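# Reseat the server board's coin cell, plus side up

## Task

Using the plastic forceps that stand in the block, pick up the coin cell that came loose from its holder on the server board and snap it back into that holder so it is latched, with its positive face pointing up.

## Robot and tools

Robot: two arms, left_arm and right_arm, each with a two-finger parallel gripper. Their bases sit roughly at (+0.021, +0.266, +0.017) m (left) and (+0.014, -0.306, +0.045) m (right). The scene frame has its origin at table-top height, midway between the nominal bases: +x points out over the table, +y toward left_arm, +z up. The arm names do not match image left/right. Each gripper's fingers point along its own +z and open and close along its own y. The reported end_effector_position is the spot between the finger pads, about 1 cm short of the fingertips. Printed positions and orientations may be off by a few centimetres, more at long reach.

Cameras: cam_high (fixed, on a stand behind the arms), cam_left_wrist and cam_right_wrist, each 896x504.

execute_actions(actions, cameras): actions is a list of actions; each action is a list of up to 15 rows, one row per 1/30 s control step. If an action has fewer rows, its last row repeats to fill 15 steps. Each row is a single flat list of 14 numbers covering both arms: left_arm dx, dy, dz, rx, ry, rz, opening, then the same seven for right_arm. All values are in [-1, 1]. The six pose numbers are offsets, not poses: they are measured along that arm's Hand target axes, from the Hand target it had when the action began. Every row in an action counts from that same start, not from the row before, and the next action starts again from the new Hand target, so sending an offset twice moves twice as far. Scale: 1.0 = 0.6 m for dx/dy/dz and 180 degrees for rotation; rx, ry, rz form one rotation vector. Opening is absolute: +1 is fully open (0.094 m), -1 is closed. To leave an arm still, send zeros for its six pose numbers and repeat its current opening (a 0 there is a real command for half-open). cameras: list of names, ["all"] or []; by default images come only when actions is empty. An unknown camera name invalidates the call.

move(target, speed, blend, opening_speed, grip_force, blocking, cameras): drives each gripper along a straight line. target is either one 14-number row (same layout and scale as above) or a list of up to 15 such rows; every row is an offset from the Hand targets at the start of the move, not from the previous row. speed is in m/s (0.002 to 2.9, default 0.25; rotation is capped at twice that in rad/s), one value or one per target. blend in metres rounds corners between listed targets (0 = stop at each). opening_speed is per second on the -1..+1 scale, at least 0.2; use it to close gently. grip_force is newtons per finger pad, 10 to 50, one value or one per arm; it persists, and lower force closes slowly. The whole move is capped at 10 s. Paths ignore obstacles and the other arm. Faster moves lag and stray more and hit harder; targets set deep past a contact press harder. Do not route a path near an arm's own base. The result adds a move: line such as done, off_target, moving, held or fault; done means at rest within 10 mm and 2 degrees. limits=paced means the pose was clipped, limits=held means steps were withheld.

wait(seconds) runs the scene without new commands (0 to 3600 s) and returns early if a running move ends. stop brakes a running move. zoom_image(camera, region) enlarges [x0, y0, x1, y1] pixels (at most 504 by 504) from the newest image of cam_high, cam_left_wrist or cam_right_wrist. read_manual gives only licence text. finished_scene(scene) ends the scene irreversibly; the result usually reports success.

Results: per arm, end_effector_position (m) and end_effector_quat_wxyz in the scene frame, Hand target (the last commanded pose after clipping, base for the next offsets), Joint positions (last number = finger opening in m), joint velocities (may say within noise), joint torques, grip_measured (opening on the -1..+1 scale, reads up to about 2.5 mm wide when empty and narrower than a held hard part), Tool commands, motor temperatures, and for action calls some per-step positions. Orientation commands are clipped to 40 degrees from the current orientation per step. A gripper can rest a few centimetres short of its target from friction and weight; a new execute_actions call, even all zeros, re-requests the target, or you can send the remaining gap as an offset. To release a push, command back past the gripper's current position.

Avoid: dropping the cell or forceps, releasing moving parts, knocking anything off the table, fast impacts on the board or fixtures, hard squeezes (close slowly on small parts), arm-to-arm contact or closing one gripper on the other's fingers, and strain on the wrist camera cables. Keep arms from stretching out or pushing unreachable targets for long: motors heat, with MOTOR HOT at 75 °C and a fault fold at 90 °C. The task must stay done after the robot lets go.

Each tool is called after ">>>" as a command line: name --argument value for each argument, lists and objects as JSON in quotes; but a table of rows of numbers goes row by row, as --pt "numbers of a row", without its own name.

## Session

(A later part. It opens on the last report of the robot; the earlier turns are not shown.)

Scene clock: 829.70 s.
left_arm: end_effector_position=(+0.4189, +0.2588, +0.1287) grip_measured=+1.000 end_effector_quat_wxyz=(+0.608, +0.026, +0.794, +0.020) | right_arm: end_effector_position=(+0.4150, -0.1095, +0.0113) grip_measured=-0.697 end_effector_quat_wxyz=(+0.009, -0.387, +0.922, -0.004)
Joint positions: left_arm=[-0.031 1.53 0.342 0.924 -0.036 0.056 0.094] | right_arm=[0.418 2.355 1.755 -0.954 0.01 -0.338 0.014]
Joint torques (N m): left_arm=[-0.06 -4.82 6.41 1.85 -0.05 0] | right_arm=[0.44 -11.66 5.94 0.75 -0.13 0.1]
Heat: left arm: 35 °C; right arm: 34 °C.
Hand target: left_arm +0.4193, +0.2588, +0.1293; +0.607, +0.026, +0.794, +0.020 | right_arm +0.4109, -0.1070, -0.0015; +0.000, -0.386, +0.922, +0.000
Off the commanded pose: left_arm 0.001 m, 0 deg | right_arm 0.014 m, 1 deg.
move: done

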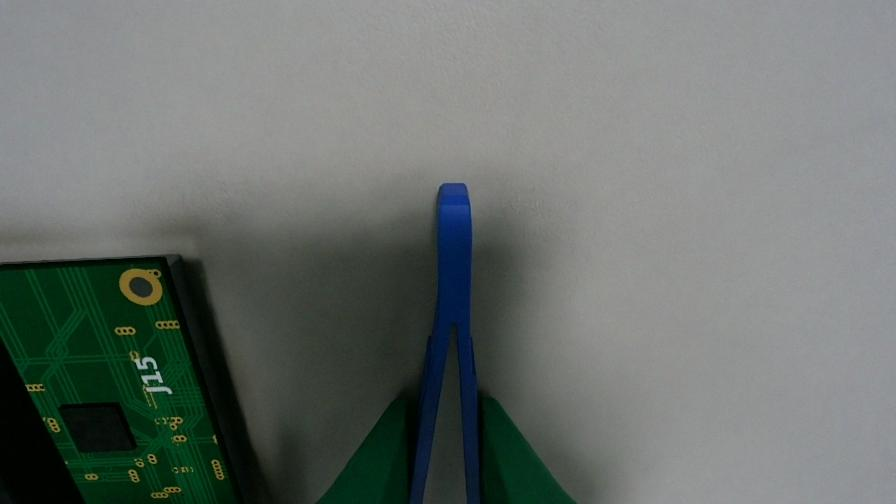

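>>> move --target '[0.0806, -0.51, -0.2012, 0.4084, -0.0855, 0.0371, 1, 0, 0, -0.2167, 0, 0, 0, -0.7]' --speed 0.25 --cameras '["all"]'

Scene clock: 896.53 s.
left_arm: end_effector_position=(+0.2824, -0.0368, +0.0744) grip_measured=+1.000 end_effector_quat_wxyz=(+0.496, +0.435, +0.627, -0.414) | right_arm: end_effector_position=(+0.4083, -0.1128, +0.1080) grip_measured=-0.698 end_effector_quat_wxyz=(-0.023, -0.387, +0.922, -0.006)
Joint positions: left_arm=[-0.547 2.056 0.404 1.43 0.736 0.063 0.094] | right_arm=[0.418 2.315 2.076 -1.378 0.01 -0.338 0.014]
Joint torques (N m): left_arm=[-0.51 -4.71 4.75 3.32 0.24 0.1] | right_arm=[0.43 -16.61 9.36 0.39 -0.13 0.11]
Heat: left arm: 35 °C; right arm: 38 °C.
Hand target: left_arm +0.2850, -0.0435, +0.0953; +0.563, +0.428, +0.563, -0.428 | right_arm +0.4109, -0.1071, +0.1285; +0.000, -0.386, +0.922, +0.000
Off the commanded pose: left_arm 0.022 m, 11 deg | right_arm 0.021 m, 3 deg.
joint sent to its limit (left arm) — joint 4 (wrist pitch), upper limit. The joint targets are off in orientation, not in position.
move: off_target (left_arm, right_arm)

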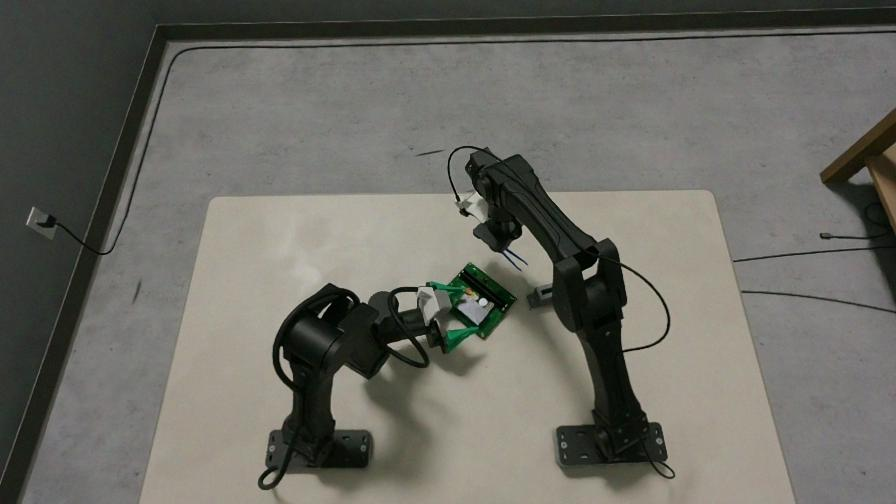

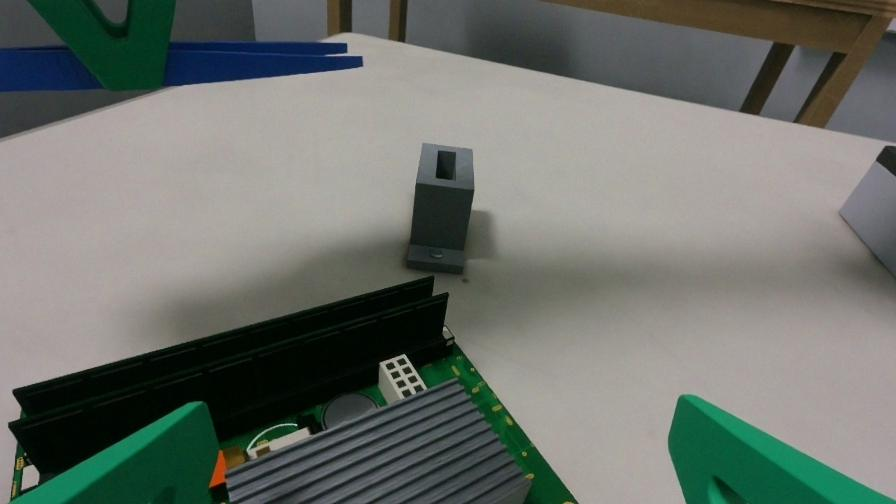

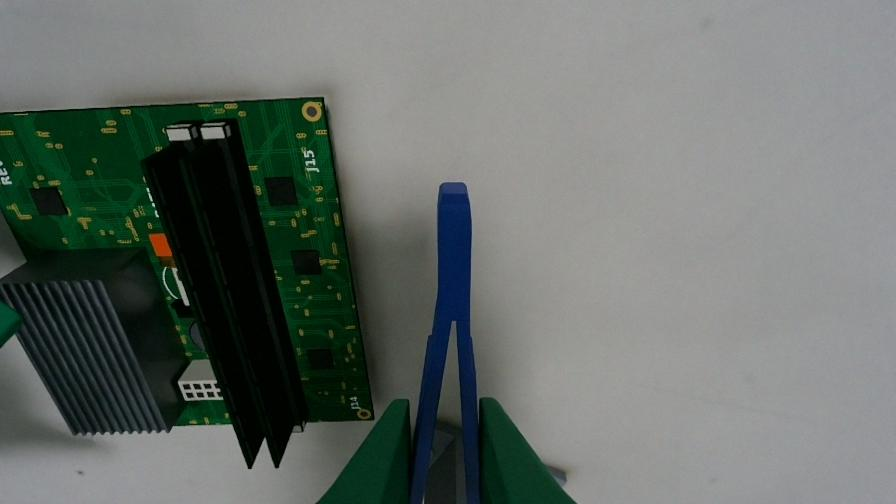

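>>> move --target '[0, 0, 0, 0, 0, 0, 1, 0.1924, -0.0525, -0.0192, 0.0899, -0.3362, 0.1496, -0.7]' --speed 0.15 --cameras '["all"]'

>>> zoom_image --camera "cam_left_wrist" --region '[340, 60, 540, 280]'

Scene clock: 933.93 s.
left_arm: end_effector_position=(+0.2822, -0.0368, +0.0744) grip_measured=+1.000 end_effector_quat_wxyz=(+0.496, +0.435, +0.626, -0.414) | right_arm: end_effector_position=(+0.3530, -0.2072, +0.1383) grip_measured=-0.698 end_effector_quat_wxyz=(+0.503, -0.124, +0.852, +0.072)
Joint positions: left_arm=[-0.547 2.056 0.404 1.43 0.737 0.063 0.094] | right_arm=[0.235 1.239 0.342 0.394 -0.012 -0.008 0.014]
Joint torques (N m): left_arm=[-0.47 -4.72 4.85 3.31 0.23 0.1] | right_arm=[-0.76 -4.62 6.15 2.14 0.06 0.11]
Motor temperatures (°C): left_arm=[21 28 30 40 22 22 23] | right_arm=[24 44 25 23 23 22 23]
Heat: left arm: 40 °C; right arm: 44 °C.
Hand target: left_arm +0.2849, -0.0435, +0.0953; +0.563, +0.428, +0.563, -0.428 | right_arm +0.3523, -0.2114, +0.1400; +0.510, -0.116, +0.850, +0.070
Off the commanded pose: left_arm 0.022 m, 11 deg | right_arm 0.005 m, 1 deg.
joint sent to its limit (left arm) — joint 4 (wrist pitch), upper limit. The joint targets are off in orientation, not in position.
move: done

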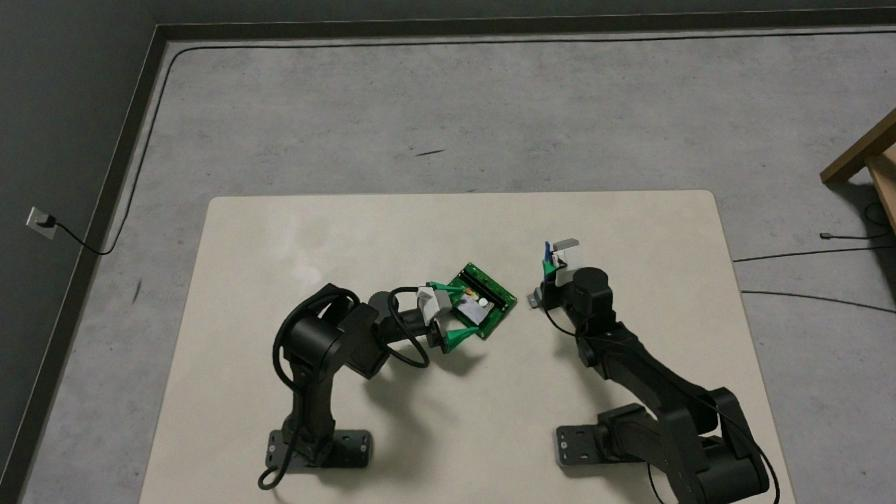

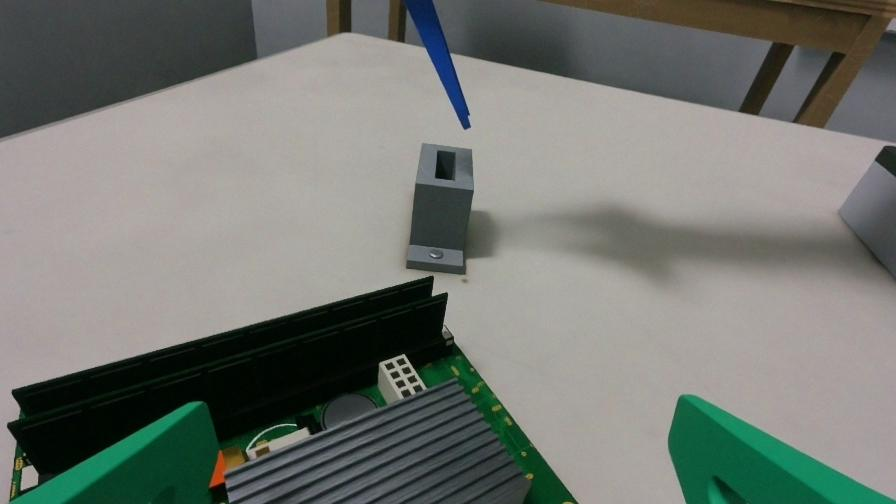

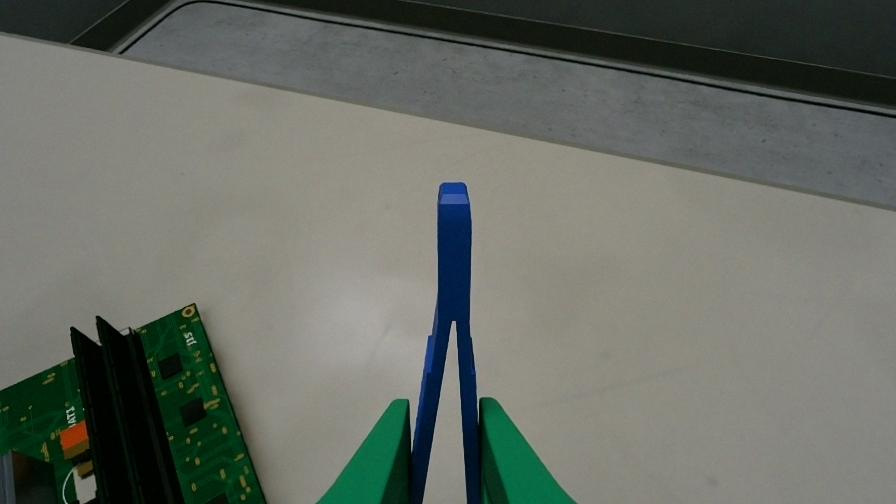

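Scaled by 2.291 from the camera's image (finer frame: 1280x720).

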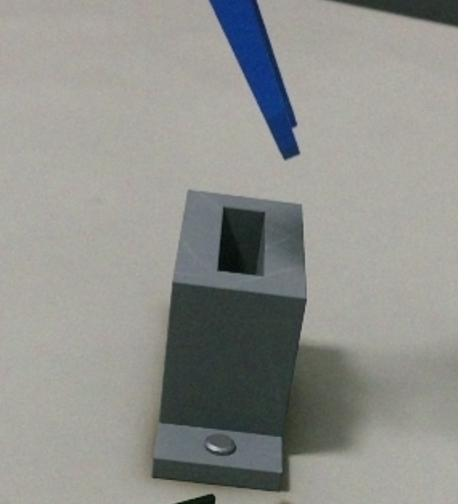

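>>> move --target '[0, 0, 0, 0, 0, 0, 1, 0.0277, -0.0033, 0.0261, 0, 0, 0, -0.7]' --speed 0.08 --cameras '["cam_left_wrist"]'

>>> zoom_image --camera "cam_left_wrist" --region '[360, 60, 540, 240]'

Scene clock: 964.80 s.
left_arm: end_effector_position=(+0.2822, -0.0368, +0.0744) grip_measured=+1.000 end_effector_quat_wxyz=(+0.496, +0.435, +0.626, -0.414) | right_arm: end_effector_position=(+0.3607, -0.2085, +0.1235) grip_measured=-0.698 end_effector_quat_wxyz=(+0.514, -0.119, +0.847, +0.071)
Joint positions: left_arm=[-0.547 2.056 0.404 1.43 0.737 0.063 0.094] | right_arm=[0.226 1.356 0.309 0.566 -0.012 -0.008 0.014]
Joint torques (N m): left_arm=[-0.51 -4.71 4.85 3.32 0.24 0.09] | right_arm=[-0.81 -3.32 5.53 2.14 -0.04 0.06]
Motor temperatures (°C): left_arm=[21 28 30 42 22 22 23] | right_arm=[24 36 25 26 23 22 23]
Heat: left arm: 42 °C; right arm: 36 °C.
Hand target: left_arm +0.2849, -0.0435, +0.0953; +0.563, +0.428, +0.563, -0.428 | right_arm +0.3587, -0.2117, +0.1180; +0.510, -0.116, +0.850, +0.070
Off the commanded pose: left_arm 0.022 m, 11 deg | right_arm 0.007 m, 1 deg.
joint sent to its limit (left arm) — joint 4 (wrist pitch), upper limit. The joint targets are off in orientation, not in position.
move: done

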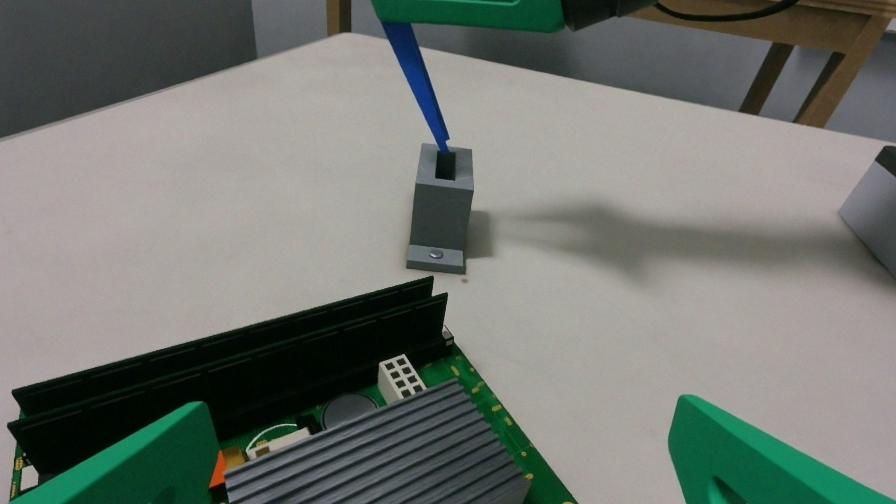

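Scaled by 2.800 from the camera's image (finer frame: 1280x720).

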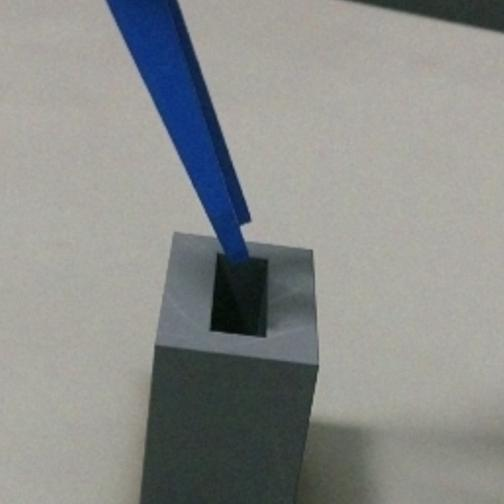

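>>> move --target '[0, 0, 0, 0, 0, 0, 1, 0.0303, 0, 0.0105, 0, 0, 0, -0.7]' --speed 0.05 --cameras '["cam_left_wrist"]'

>>> zoom_image --camera "cam_left_wrist" --region '[360, 60, 540, 240]'

Scene clock: 997.73 s.
left_arm: end_effector_position=(+0.2822, -0.0368, +0.0744) grip_measured=+1.000 end_effector_quat_wxyz=(+0.496, +0.435, +0.626, -0.414) | right_arm: end_effector_position=(+0.3586, -0.2091, +0.1053) grip_measured=-0.698 end_effector_quat_wxyz=(+0.516, -0.119, +0.846, +0.071)
Joint positions: left_arm=[-0.547 2.056 0.404 1.43 0.737 0.063 0.094] | right_arm=[0.226 1.455 0.261 0.718 -0.012 -0.008 0.014]
Joint torques (N m): left_arm=[-0.54 -4.72 4.83 3.33 0.23 0.09] | right_arm=[-0.81 -3.52 4.83 2.12 -0.05 0.06]
Heat: left arm: 44 °C; right arm: 32 °C.
Hand target: left_arm +0.2849, -0.0435, +0.0953; +0.563, +0.428, +0.563, -0.428 | right_arm +0.3558, -0.2125, +0.0990; +0.510, -0.116, +0.850, +0.070
Off the commanded pose: left_arm 0.022 m, 11 deg | right_arm 0.008 m, 1 deg.
joint sent to its limit (left arm) — joint 4 (wrist pitch), upper limit. The joint targets are off in orientation, not in position.
move: done

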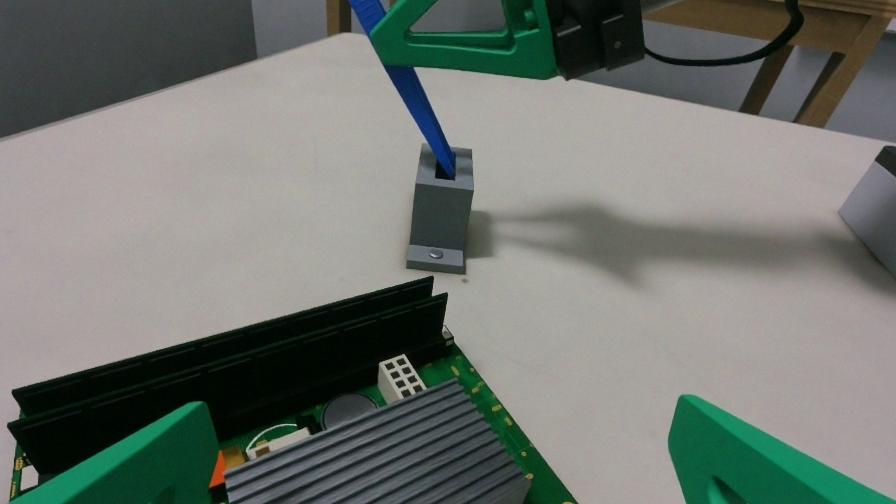

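Scaled by 2.800 from the camera's image (finer frame: 1280x720).

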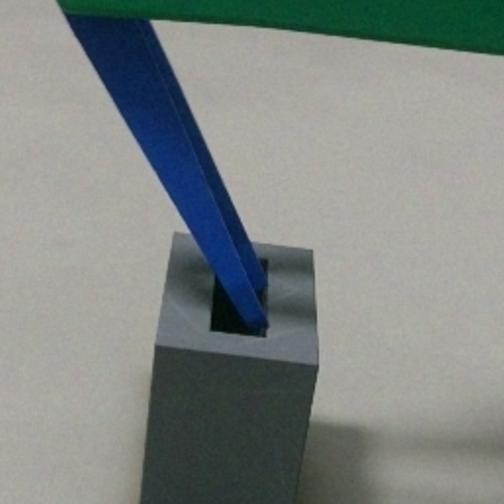

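>>> zoom_image --camera "cam_left_wrist" --region '[415, 130, 485, 200]'

Scaled by 7.200 from the camera's image (finer frame: 1280x720).

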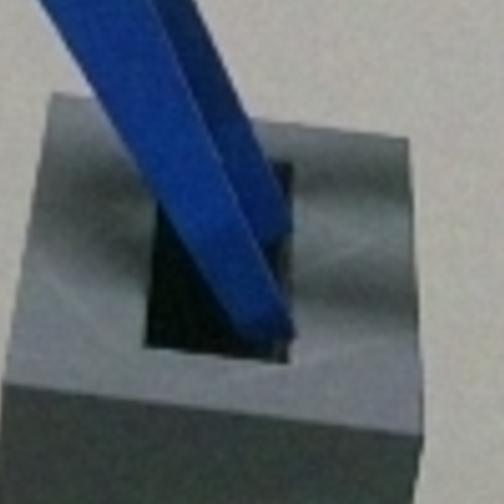

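>>> move --pt "0 0 0 0 0 0 1 0 0 0.003 0 -0.016 0 -0.7" --pt "0 0 0 0 0 0 1 0.0103 0 0.0085 0 -0.016 0 -0.7" --speed 0.04 --cameras '["cam_left_wrist"]'

>>> zoom_image --camera "cam_left_wrist" --region '[390, 100, 500, 210]'

Scene clock: 1042.97 s.
left_arm: end_effector_position=(+0.2822, -0.0368, +0.0744) grip_measured=+1.000 end_effector_quat_wxyz=(+0.496, +0.435, +0.626, -0.414) | right_arm: end_effector_position=(+0.3597, -0.2088, +0.0961) grip_measured=-0.698 end_effector_quat_wxyz=(+0.535, -0.117, +0.833, +0.074)
Joint positions: left_arm=[-0.547 2.056 0.404 1.43 0.737 0.063 0.094] | right_arm=[0.226 1.578 0.217 0.931 -0.012 -0.008 0.014]
Joint torques (N m): left_arm=[-0.51 -4.74 4.86 3.31 0.24 0.09] | right_arm=[-0.84 -3.86 4.11 2.19 -0.05 0.06]
Motor temperatures (°C): left_arm=[21 28 30 47 22 22 23] | right_arm=[24 31 24 30 23 22 23]
Heat: left arm: 47 °C; right arm: 31 °C.
Hand target: left_arm +0.2849, -0.0435, +0.0953; +0.563, +0.428, +0.563, -0.428 | right_arm +0.3573, -0.2120, +0.0911; +0.531, -0.114, +0.836, +0.073
Off the commanded pose: left_arm 0.022 m, 11 deg | right_arm 0.006 m, 1 deg.
joint sent to its limit (left arm) — joint 4 (wrist pitch), upper limit. The joint targets are off in orientation, not in position.
move: done

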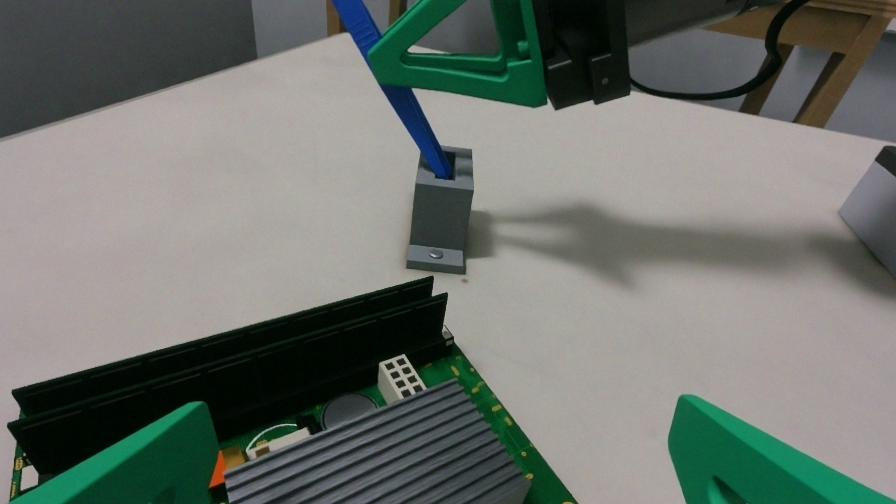

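Scaled by 4.582 from the camera's image (finer frame: 1280x720).

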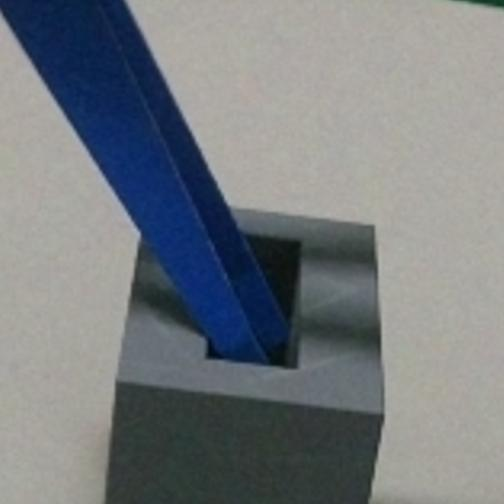

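>>> move --pt "0 0 0 0 0 0 1 0 0 0 0 0 0 -0.66" --pt "0 0 0 0 0 0 1 0.0015 0 -0.0213 0 0.1667 0 -0.66" --speed 0.1 --opening_speed 0.5 --cameras '["cam_left_wrist", "cam_right_wrist"]'

>>> zoom_image --camera "cam_left_wrist" --region '[340, 0, 540, 200]'

Scene clock: 1095.63 s.
left_arm: end_effector_position=(+0.2822, -0.0368, +0.0744) grip_measured=+1.000 end_effector_quat_wxyz=(+0.496, +0.435, +0.626, -0.414) | right_arm: end_effector_position=(+0.3399, -0.2141, +0.0916) grip_measured=-0.662 end_effector_quat_wxyz=(+0.295, -0.131, +0.946, +0.043)
Joint positions: left_arm=[-0.547 2.056 0.404 1.43 0.737 0.063 0.094] | right_arm=[0.226 1.412 0.647 -0.201 -0.012 -0.008 0.016]
Joint torques (N m): left_arm=[-0.51 -4.71 4.85 3.32 0.23 0.09] | right_arm=[-0.55 -4.36 9.83 1.43 0.03 0.02]
Heat: left arm: 50 °C; right arm: 31 °C.
Hand target: left_arm +0.2849, -0.0435, +0.0953; +0.563, +0.428, +0.563, -0.428 | right_arm +0.3458, -0.2152, +0.0958; +0.296, -0.129, +0.945, +0.041
Off the commanded pose: left_arm 0.022 m, 11 deg | right_arm 0.007 m, 0 deg.
joint sent to its limit (left arm) — joint 4 (wrist pitch), upper limit. The joint targets are off in orientation, not in position.
move: done

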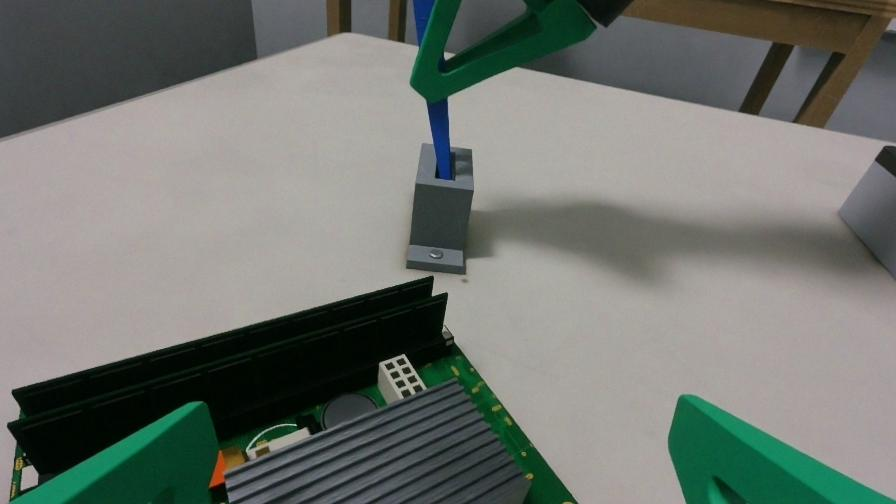

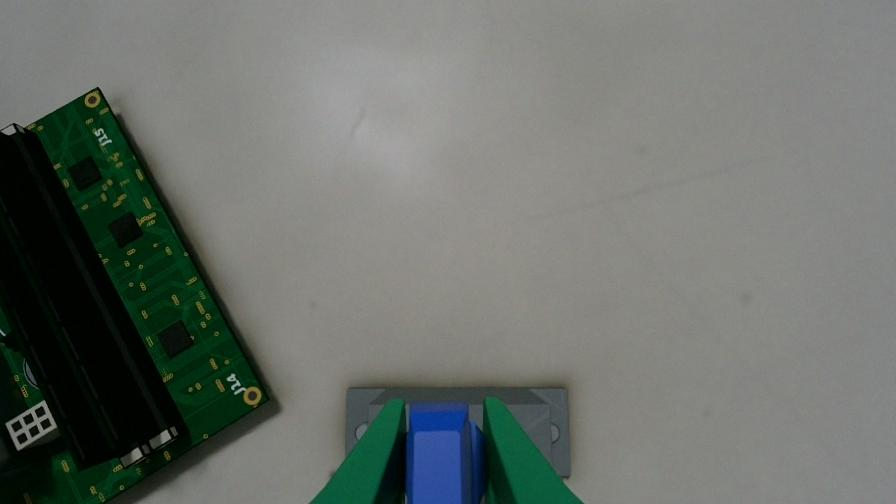

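Scaled by 2.520 from the camera's image (finer frame: 1280x720).

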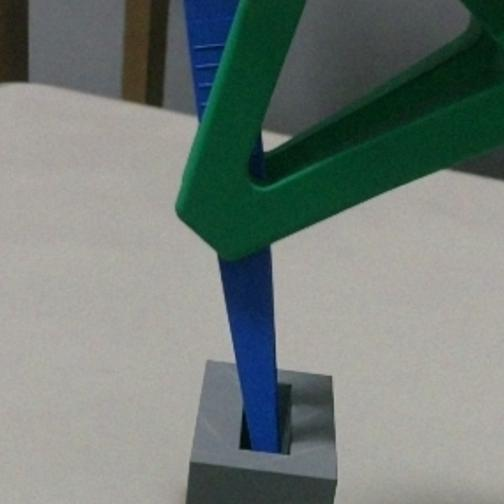

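>>> move --pt "0 0 0 0 0 0 1 0.0114 0 0.0164 0 0 0 -0.66" --pt "0 0 0 0 0 0 1 0.0114 0 0.0164 0 0 0 -0.5" --speed 0.05 --opening_speed 0.4 --cameras '["cam_left_wrist", "cam_right_wrist"]'

>>> zoom_image --camera "cam_left_wrist" --region '[340, 0, 540, 200]'

Scene clock: 1115.47 s.
left_arm: end_effector_position=(+0.2822, -0.0368, +0.0744) grip_measured=+1.000 end_effector_quat_wxyz=(+0.496, +0.435, +0.626, -0.414) | right_arm: end_effector_position=(+0.3446, -0.2129, +0.0870) grip_measured=-0.502 end_effector_quat_wxyz=(+0.297, -0.131, +0.945, +0.044)
Joint positions: left_arm=[-0.547 2.056 0.404 1.43 0.737 0.063 0.094] | right_arm=[0.226 1.442 0.647 -0.167 -0.012 -0.008 0.023]
Joint torques (N m): left_arm=[-0.51 -4.74 4.86 3.33 0.24 0.09] | right_arm=[-0.57 -4.53 6.84 1.7 0.03 0.02]
Heat: left arm: 51 °C; right arm: 30 °C.
Hand target: left_arm +0.2849, -0.0435, +0.0953; +0.563, +0.428, +0.563, -0.428 | right_arm +0.3457, -0.2153, +0.0837; +0.296, -0.129, +0.945, +0.041
Off the commanded pose: left_arm 0.022 m, 11 deg | right_arm 0.004 m, 0 deg.
joint sent to its limit (left arm) — joint 4 (wrist pitch), upper limit. The joint targets are off in orientation, not in position.
move: done

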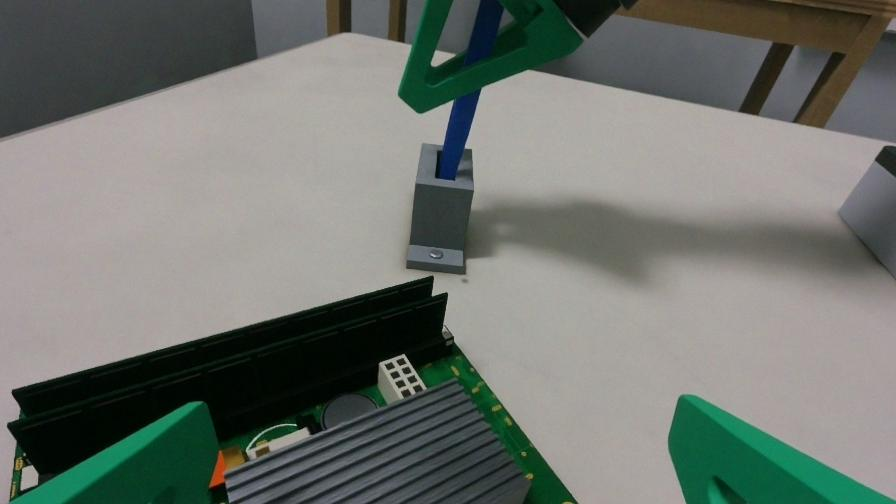

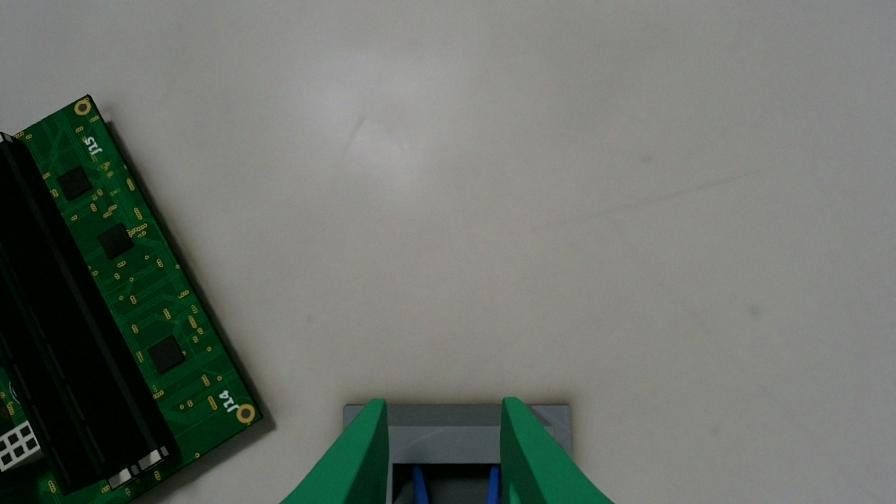

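Scaled by 2.520 from the camera's image (finer frame: 1280x720).

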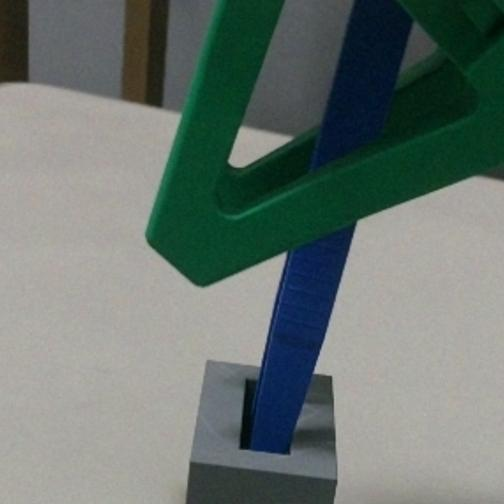

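>>> move --target '[0, 0, 0, 0, 0, 0, 1, 0.031, 0.0068, -0.0272, 0, 0.149, 0, -0.5]' --speed 0.12 --cameras '["cam_left_wrist", "cam_right_wrist"]'

>>> zoom_image --camera "cam_left_wrist" --region '[340, 0, 540, 200]'

Scene clock: 1133.73 s.
left_arm: end_effector_position=(+0.2822, -0.0368, +0.0744) grip_measured=+1.000 end_effector_quat_wxyz=(+0.496, +0.435, +0.626, -0.414) | right_arm: end_effector_position=(+0.3169, -0.2193, +0.0849) grip_measured=-0.502 end_effector_quat_wxyz=(+0.070, -0.134, +0.988, +0.015)
Joint positions: left_arm=[-0.547 2.056 0.404 1.43 0.737 0.063 0.094] | right_arm=[0.229 1.668 1.049 -0.809 -0.012 -0.002 0.023]
Joint torques (N m): left_arm=[-0.51 -4.74 4.83 3.32 0.23 0.09] | right_arm=[0.7 -6.26 9.25 0.73 0.11 0.1]
Heat: left arm: 51 °C; right arm: 29 °C.
Hand target: left_arm +0.2849, -0.0435, +0.0953; +0.563, +0.428, +0.563, -0.428 | right_arm +0.3210, -0.2179, +0.0865; +0.069, -0.135, +0.988, +0.010
Off the commanded pose: left_arm 0.022 m, 11 deg | right_arm 0.005 m, 1 deg.
joint sent to its limit (left arm) — joint 4 (wrist pitch), upper limit. The joint targets are off in orientation, not in position.
move: done

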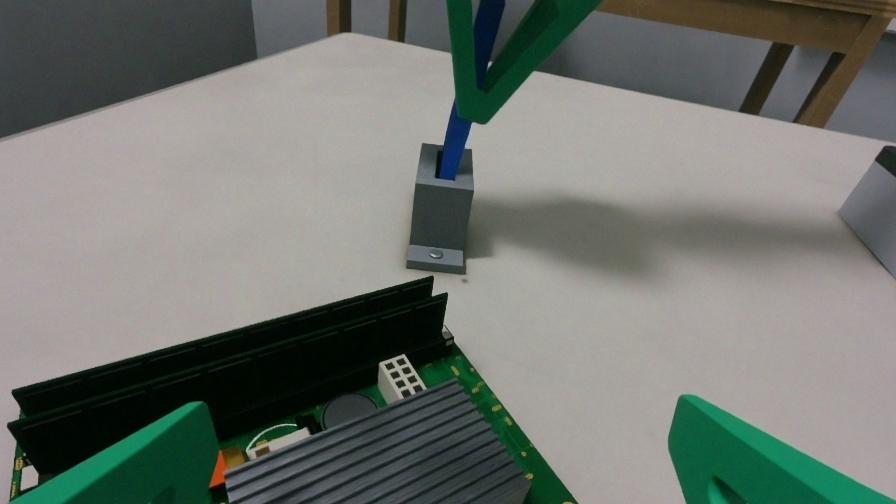

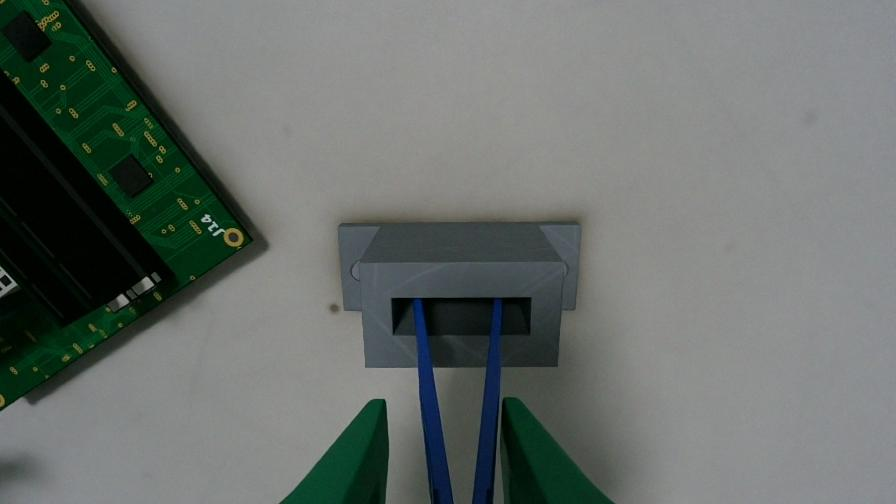

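Scaled by 2.520 from the camera's image (finer frame: 1280x720).

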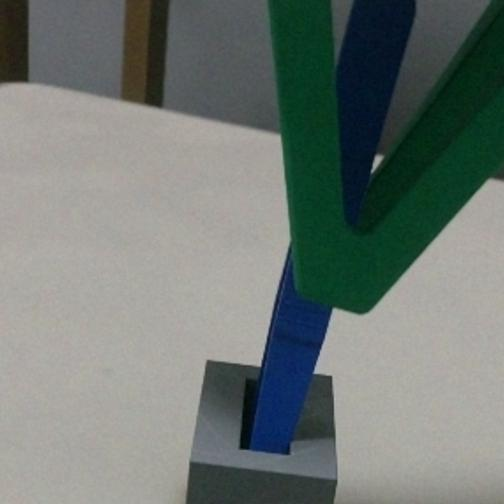

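>>> move --pt "0 0 0 0 0 0 1 -0.002 -0.0043 0.0087 0 0 0 -0.5" --pt "0 0 0 0 0 0 1 -0.002 -0.0043 0.0087 0 0 0 -0.68" --speed 0.08 --opening_speed 0.5 --cameras '["cam_left_wrist", "cam_right_wrist"]'

>>> zoom_image --camera "cam_right_wrist" --region '[350, 280, 550, 504]'

Scene clock: 1152.07 s.
left_arm: end_effector_position=(+0.2822, -0.0368, +0.0744) grip_measured=+1.000 end_effector_quat_wxyz=(+0.496, +0.435, +0.626, -0.414) | right_arm: end_effector_position=(+0.3156, -0.2197, +0.0806) grip_measured=-0.677 end_effector_quat_wxyz=(+0.062, -0.134, +0.989, +0.014)
Joint positions: left_arm=[-0.547 2.056 0.404 1.43 0.737 0.063 0.094] | right_arm=[0.229 1.683 1.049 -0.81 -0.012 -0.002 0.015]
Joint torques (N m): left_arm=[-0.49 -4.72 4.85 3.32 0.23 0.08] | right_arm=[-0.14 -6.41 8.75 0.87 0.1 0.01]
Motor temperatures (°C): left_arm=[21 28 30 52 22 22 23] | right_arm=[24 29 25 28 23 22 23]
Heat: left arm: 52 °C; right arm: 29 °C.
Hand target: left_arm +0.2849, -0.0435, +0.0953; +0.563, +0.428, +0.563, -0.428 | right_arm +0.3235, -0.2199, +0.0816; +0.069, -0.135, +0.988, +0.010
Off the commanded pose: left_arm 0.022 m, 11 deg | right_arm 0.008 m, 1 deg.
joint sent to its limit (left arm) — joint 4 (wrist pitch), upper limit. The joint targets are off in orientation, not in position.
move: done

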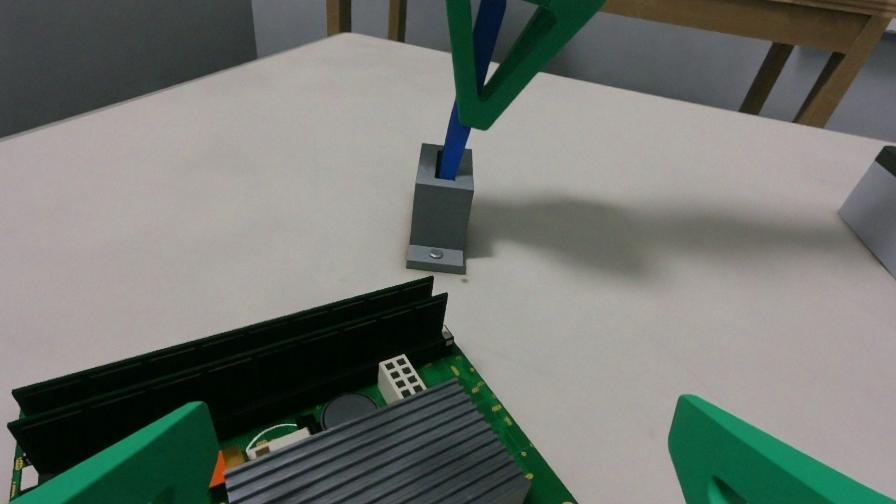

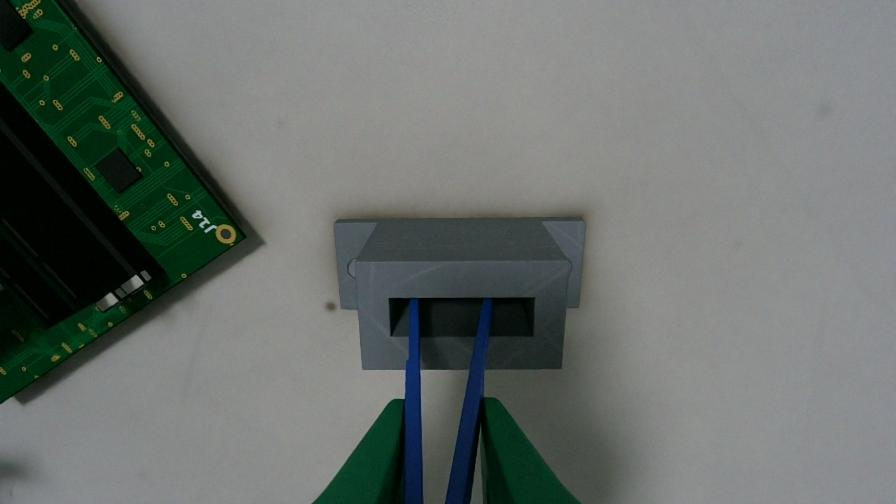

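Scaled by 2.250 from the camera's image (finer frame: 1280x720).

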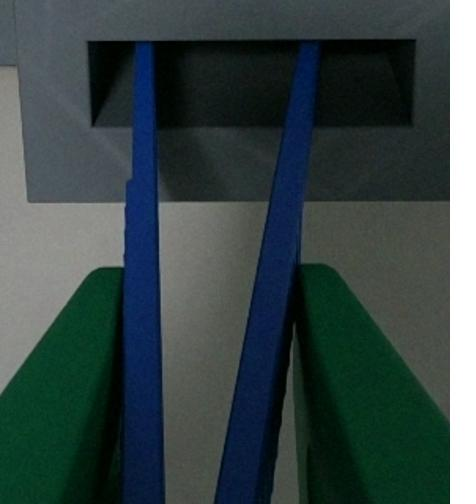

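>>> move --pt "0 0 0 0 0 0 1 0 0 0 0 0 0 -0.5" --pt "0 0 0 0 0 0 1 0 -0.0117 0 0 0 0 -0.5" --speed 0.08 --opening_speed 0.6 --cameras '["cam_right_wrist"]'

>>> zoom_image --camera "cam_right_wrist" --region '[350, 280, 550, 504]'

Scene clock: 1172.07 s.
left_arm: end_effector_position=(+0.2822, -0.0368, +0.0744) grip_measured=+1.000 end_effector_quat_wxyz=(+0.496, +0.435, +0.626, -0.414) | right_arm: end_effector_position=(+0.3171, -0.2251, +0.0806) grip_measured=-0.502 end_effector_quat_wxyz=(+0.062, -0.135, +0.989, +0.013)
Joint positions: left_arm=[-0.547 2.056 0.404 1.43 0.737 0.063 0.094] | right_arm=[0.211 1.683 1.049 -0.81 -0.012 -0.022 0.023]
Joint torques (N m): left_arm=[-0.53 -4.72 4.82 3.32 0.23 0.08] | right_arm=[-0.7 -6.38 8.8 0.88 0.06 -0.06]
Heat: left arm: 52 °C; right arm: 29 °C.
Hand target: left_arm +0.2849, -0.0435, +0.0953; +0.563, +0.428, +0.563, -0.428 | right_arm +0.3254, -0.2266, +0.0816; +0.069, -0.135, +0.988, +0.010
Off the commanded pose: left_arm 0.022 m, 11 deg | right_arm 0.009 m, 1 deg.
joint sent to its limit (left arm) — joint 4 (wrist pitch), upper limit. The joint targets are off in orientation, not in position.
move: done

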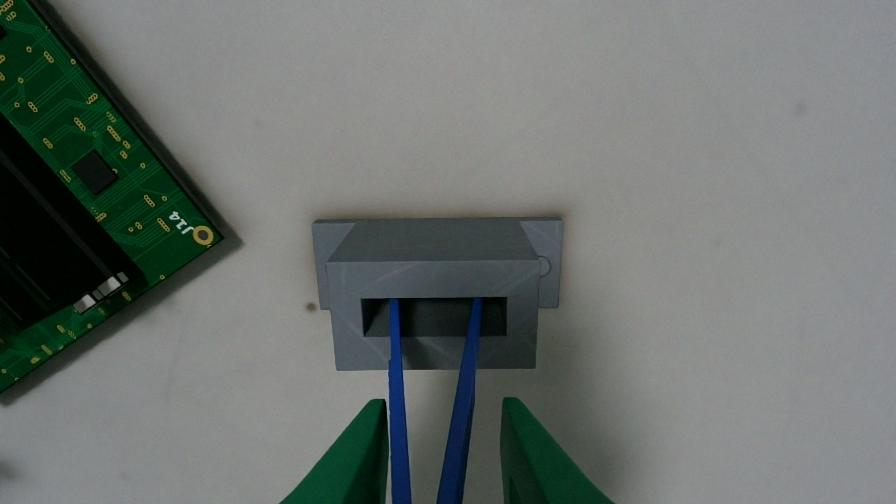

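Scaled by 2.250 from the camera's image (finer frame: 1280x720).

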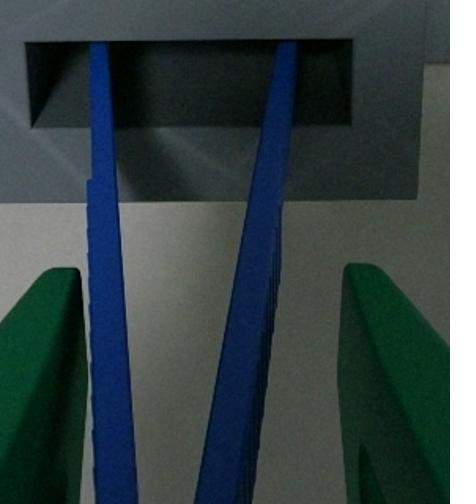

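>>> move --pt "0 0 0 0 0 0 1 0 0.0143 0 0 0 0 -0.5" --pt "0 0 0 0 0 0 1 0 0.0143 0 0 0 0 -0.68" --speed 0.08 --opening_speed 0.4 --cameras '["cam_right_wrist"]'

>>> zoom_image --camera "cam_right_wrist" --region '[350, 280, 550, 504]'

Scene clock: 1186.13 s.
left_arm: end_effector_position=(+0.2822, -0.0368, +0.0744) grip_measured=+1.000 end_effector_quat_wxyz=(+0.496, +0.435, +0.626, -0.414) | right_arm: end_effector_position=(+0.3158, -0.2206, +0.0806) grip_measured=-0.677 end_effector_quat_wxyz=(+0.062, -0.135, +0.989, +0.014)
Joint positions: left_arm=[-0.547 2.056 0.404 1.43 0.737 0.063 0.094] | right_arm=[0.227 1.683 1.049 -0.81 -0.011 -0.006 0.015]
Joint torques (N m): left_arm=[-0.54 -4.71 4.85 3.33 0.23 0.09] | right_arm=[0.62 -6.41 8.76 0.88 0.1 0.11]
Heat: left arm: 53 °C; right arm: 29 °C.
Hand target: left_arm +0.2849, -0.0435, +0.0953; +0.563, +0.428, +0.563, -0.428 | right_arm +0.3231, -0.2185, +0.0816; +0.069, -0.135, +0.988, +0.009
Off the commanded pose: left_arm 0.022 m, 11 deg | right_arm 0.008 m, 1 deg.
joint sent to its limit (left arm) — joint 4 (wrist pitch), upper limit. The joint targets are off in orientation, not in position.
move: done

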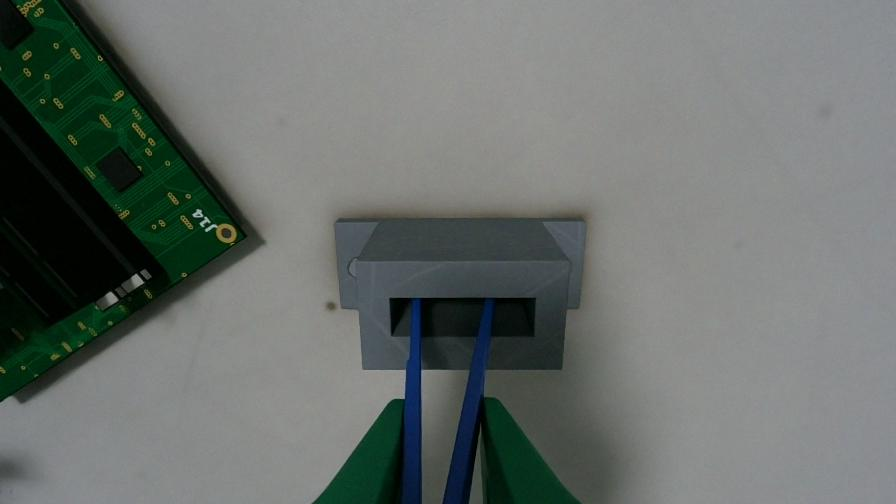

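Scaled by 2.250 from the camera's image (finer frame: 1280x720).

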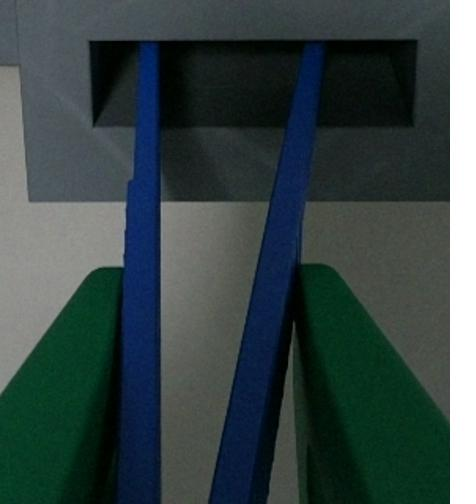

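>>> move --target '[0, 0, 0, 0, 0, 0, 1, -0.013, 0, -0.09, 0, 0, 0, -0.68]' --speed 0.08 --cameras '["cam_left_wrist", "cam_right_wrist"]'

>>> zoom_image --camera "cam_right_wrist" --region '[350, 200, 550, 504]'

>>> zoom_image --camera "cam_left_wrist" --region '[340, 0, 540, 200]'

Scene clock: 1202.27 s.
left_arm: end_effector_position=(+0.2822, -0.0368, +0.0744) grip_measured=+1.000 end_effector_quat_wxyz=(+0.496, +0.435, +0.626, -0.414) | right_arm: end_effector_position=(+0.3177, -0.2201, +0.1224) grip_measured=-0.678 end_effector_quat_wxyz=(+0.050, -0.135, +0.990, +0.012)
Joint positions: left_arm=[-0.547 2.056 0.404 1.43 0.737 0.063 0.094] | right_arm=[0.227 1.662 1.203 -1.008 -0.011 -0.006 0.015]
Joint torques (N m): left_arm=[-0.5 -4.74 4.83 3.32 0.24 0.09] | right_arm=[0.62 -9.61 9.69 0.65 0.11 0.11]
Heat: left arm: 53 °C; right arm: 29 °C.
Hand target: left_arm +0.2849, -0.0435, +0.0953; +0.563, +0.428, +0.563, -0.428 | right_arm +0.3233, -0.2184, +0.1361; +0.069, -0.135, +0.988, +0.009
Off the commanded pose: left_arm 0.022 m, 11 deg | right_arm 0.015 m, 2 deg.
joint sent to its limit (left arm) — joint 4 (wrist pitch), upper limit. The joint targets are off in orientation, not in position.
move: off_target (right_arm)

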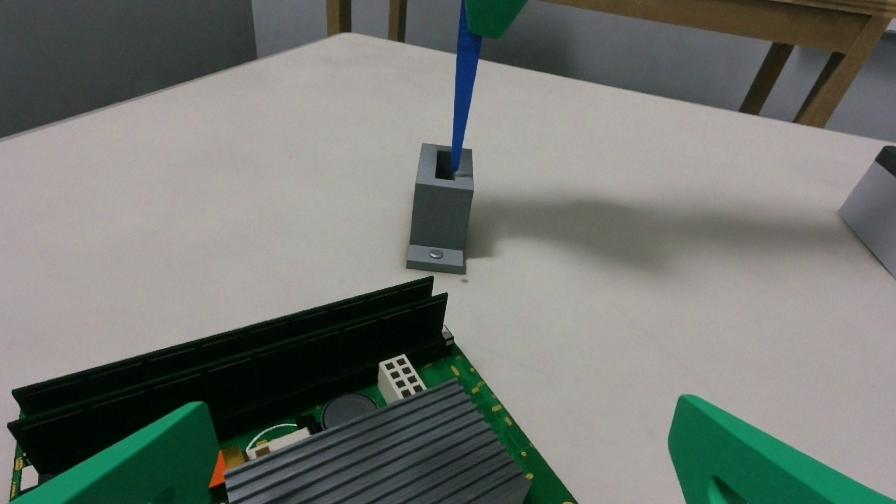

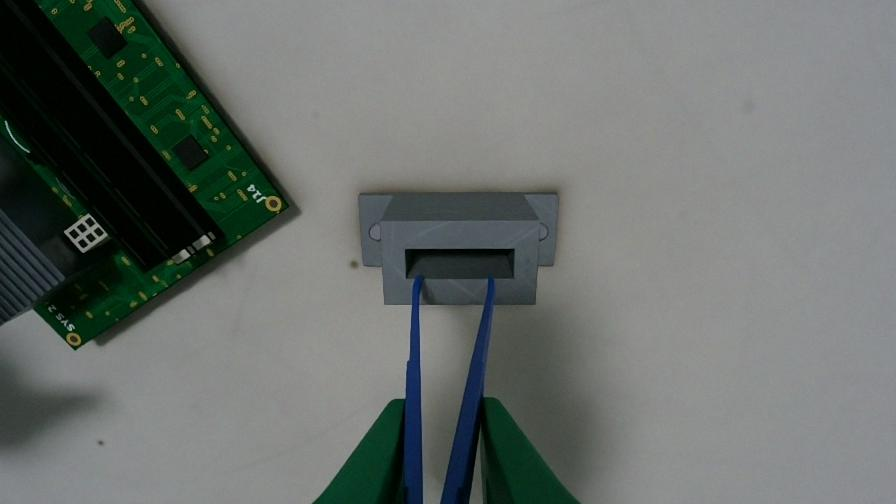

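Scaled by 1.658 from the camera's image (finer frame: 1280x720).

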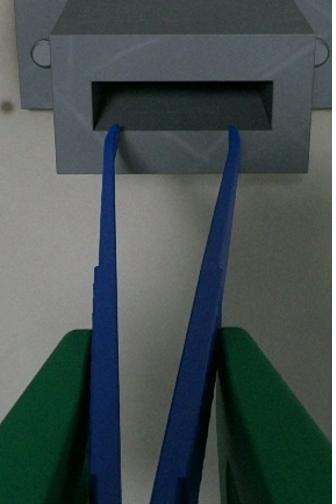

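Scaled by 2.520 from the camera's image (finer frame: 1280x720).

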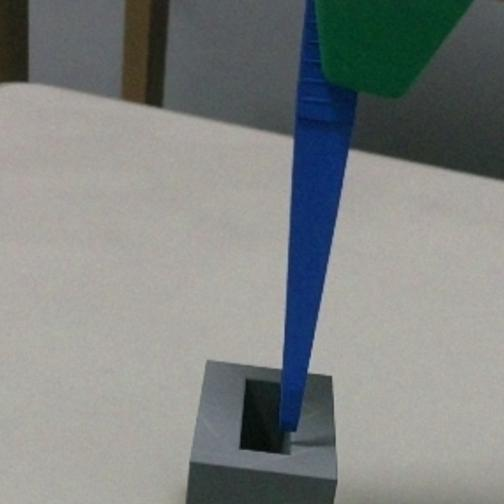

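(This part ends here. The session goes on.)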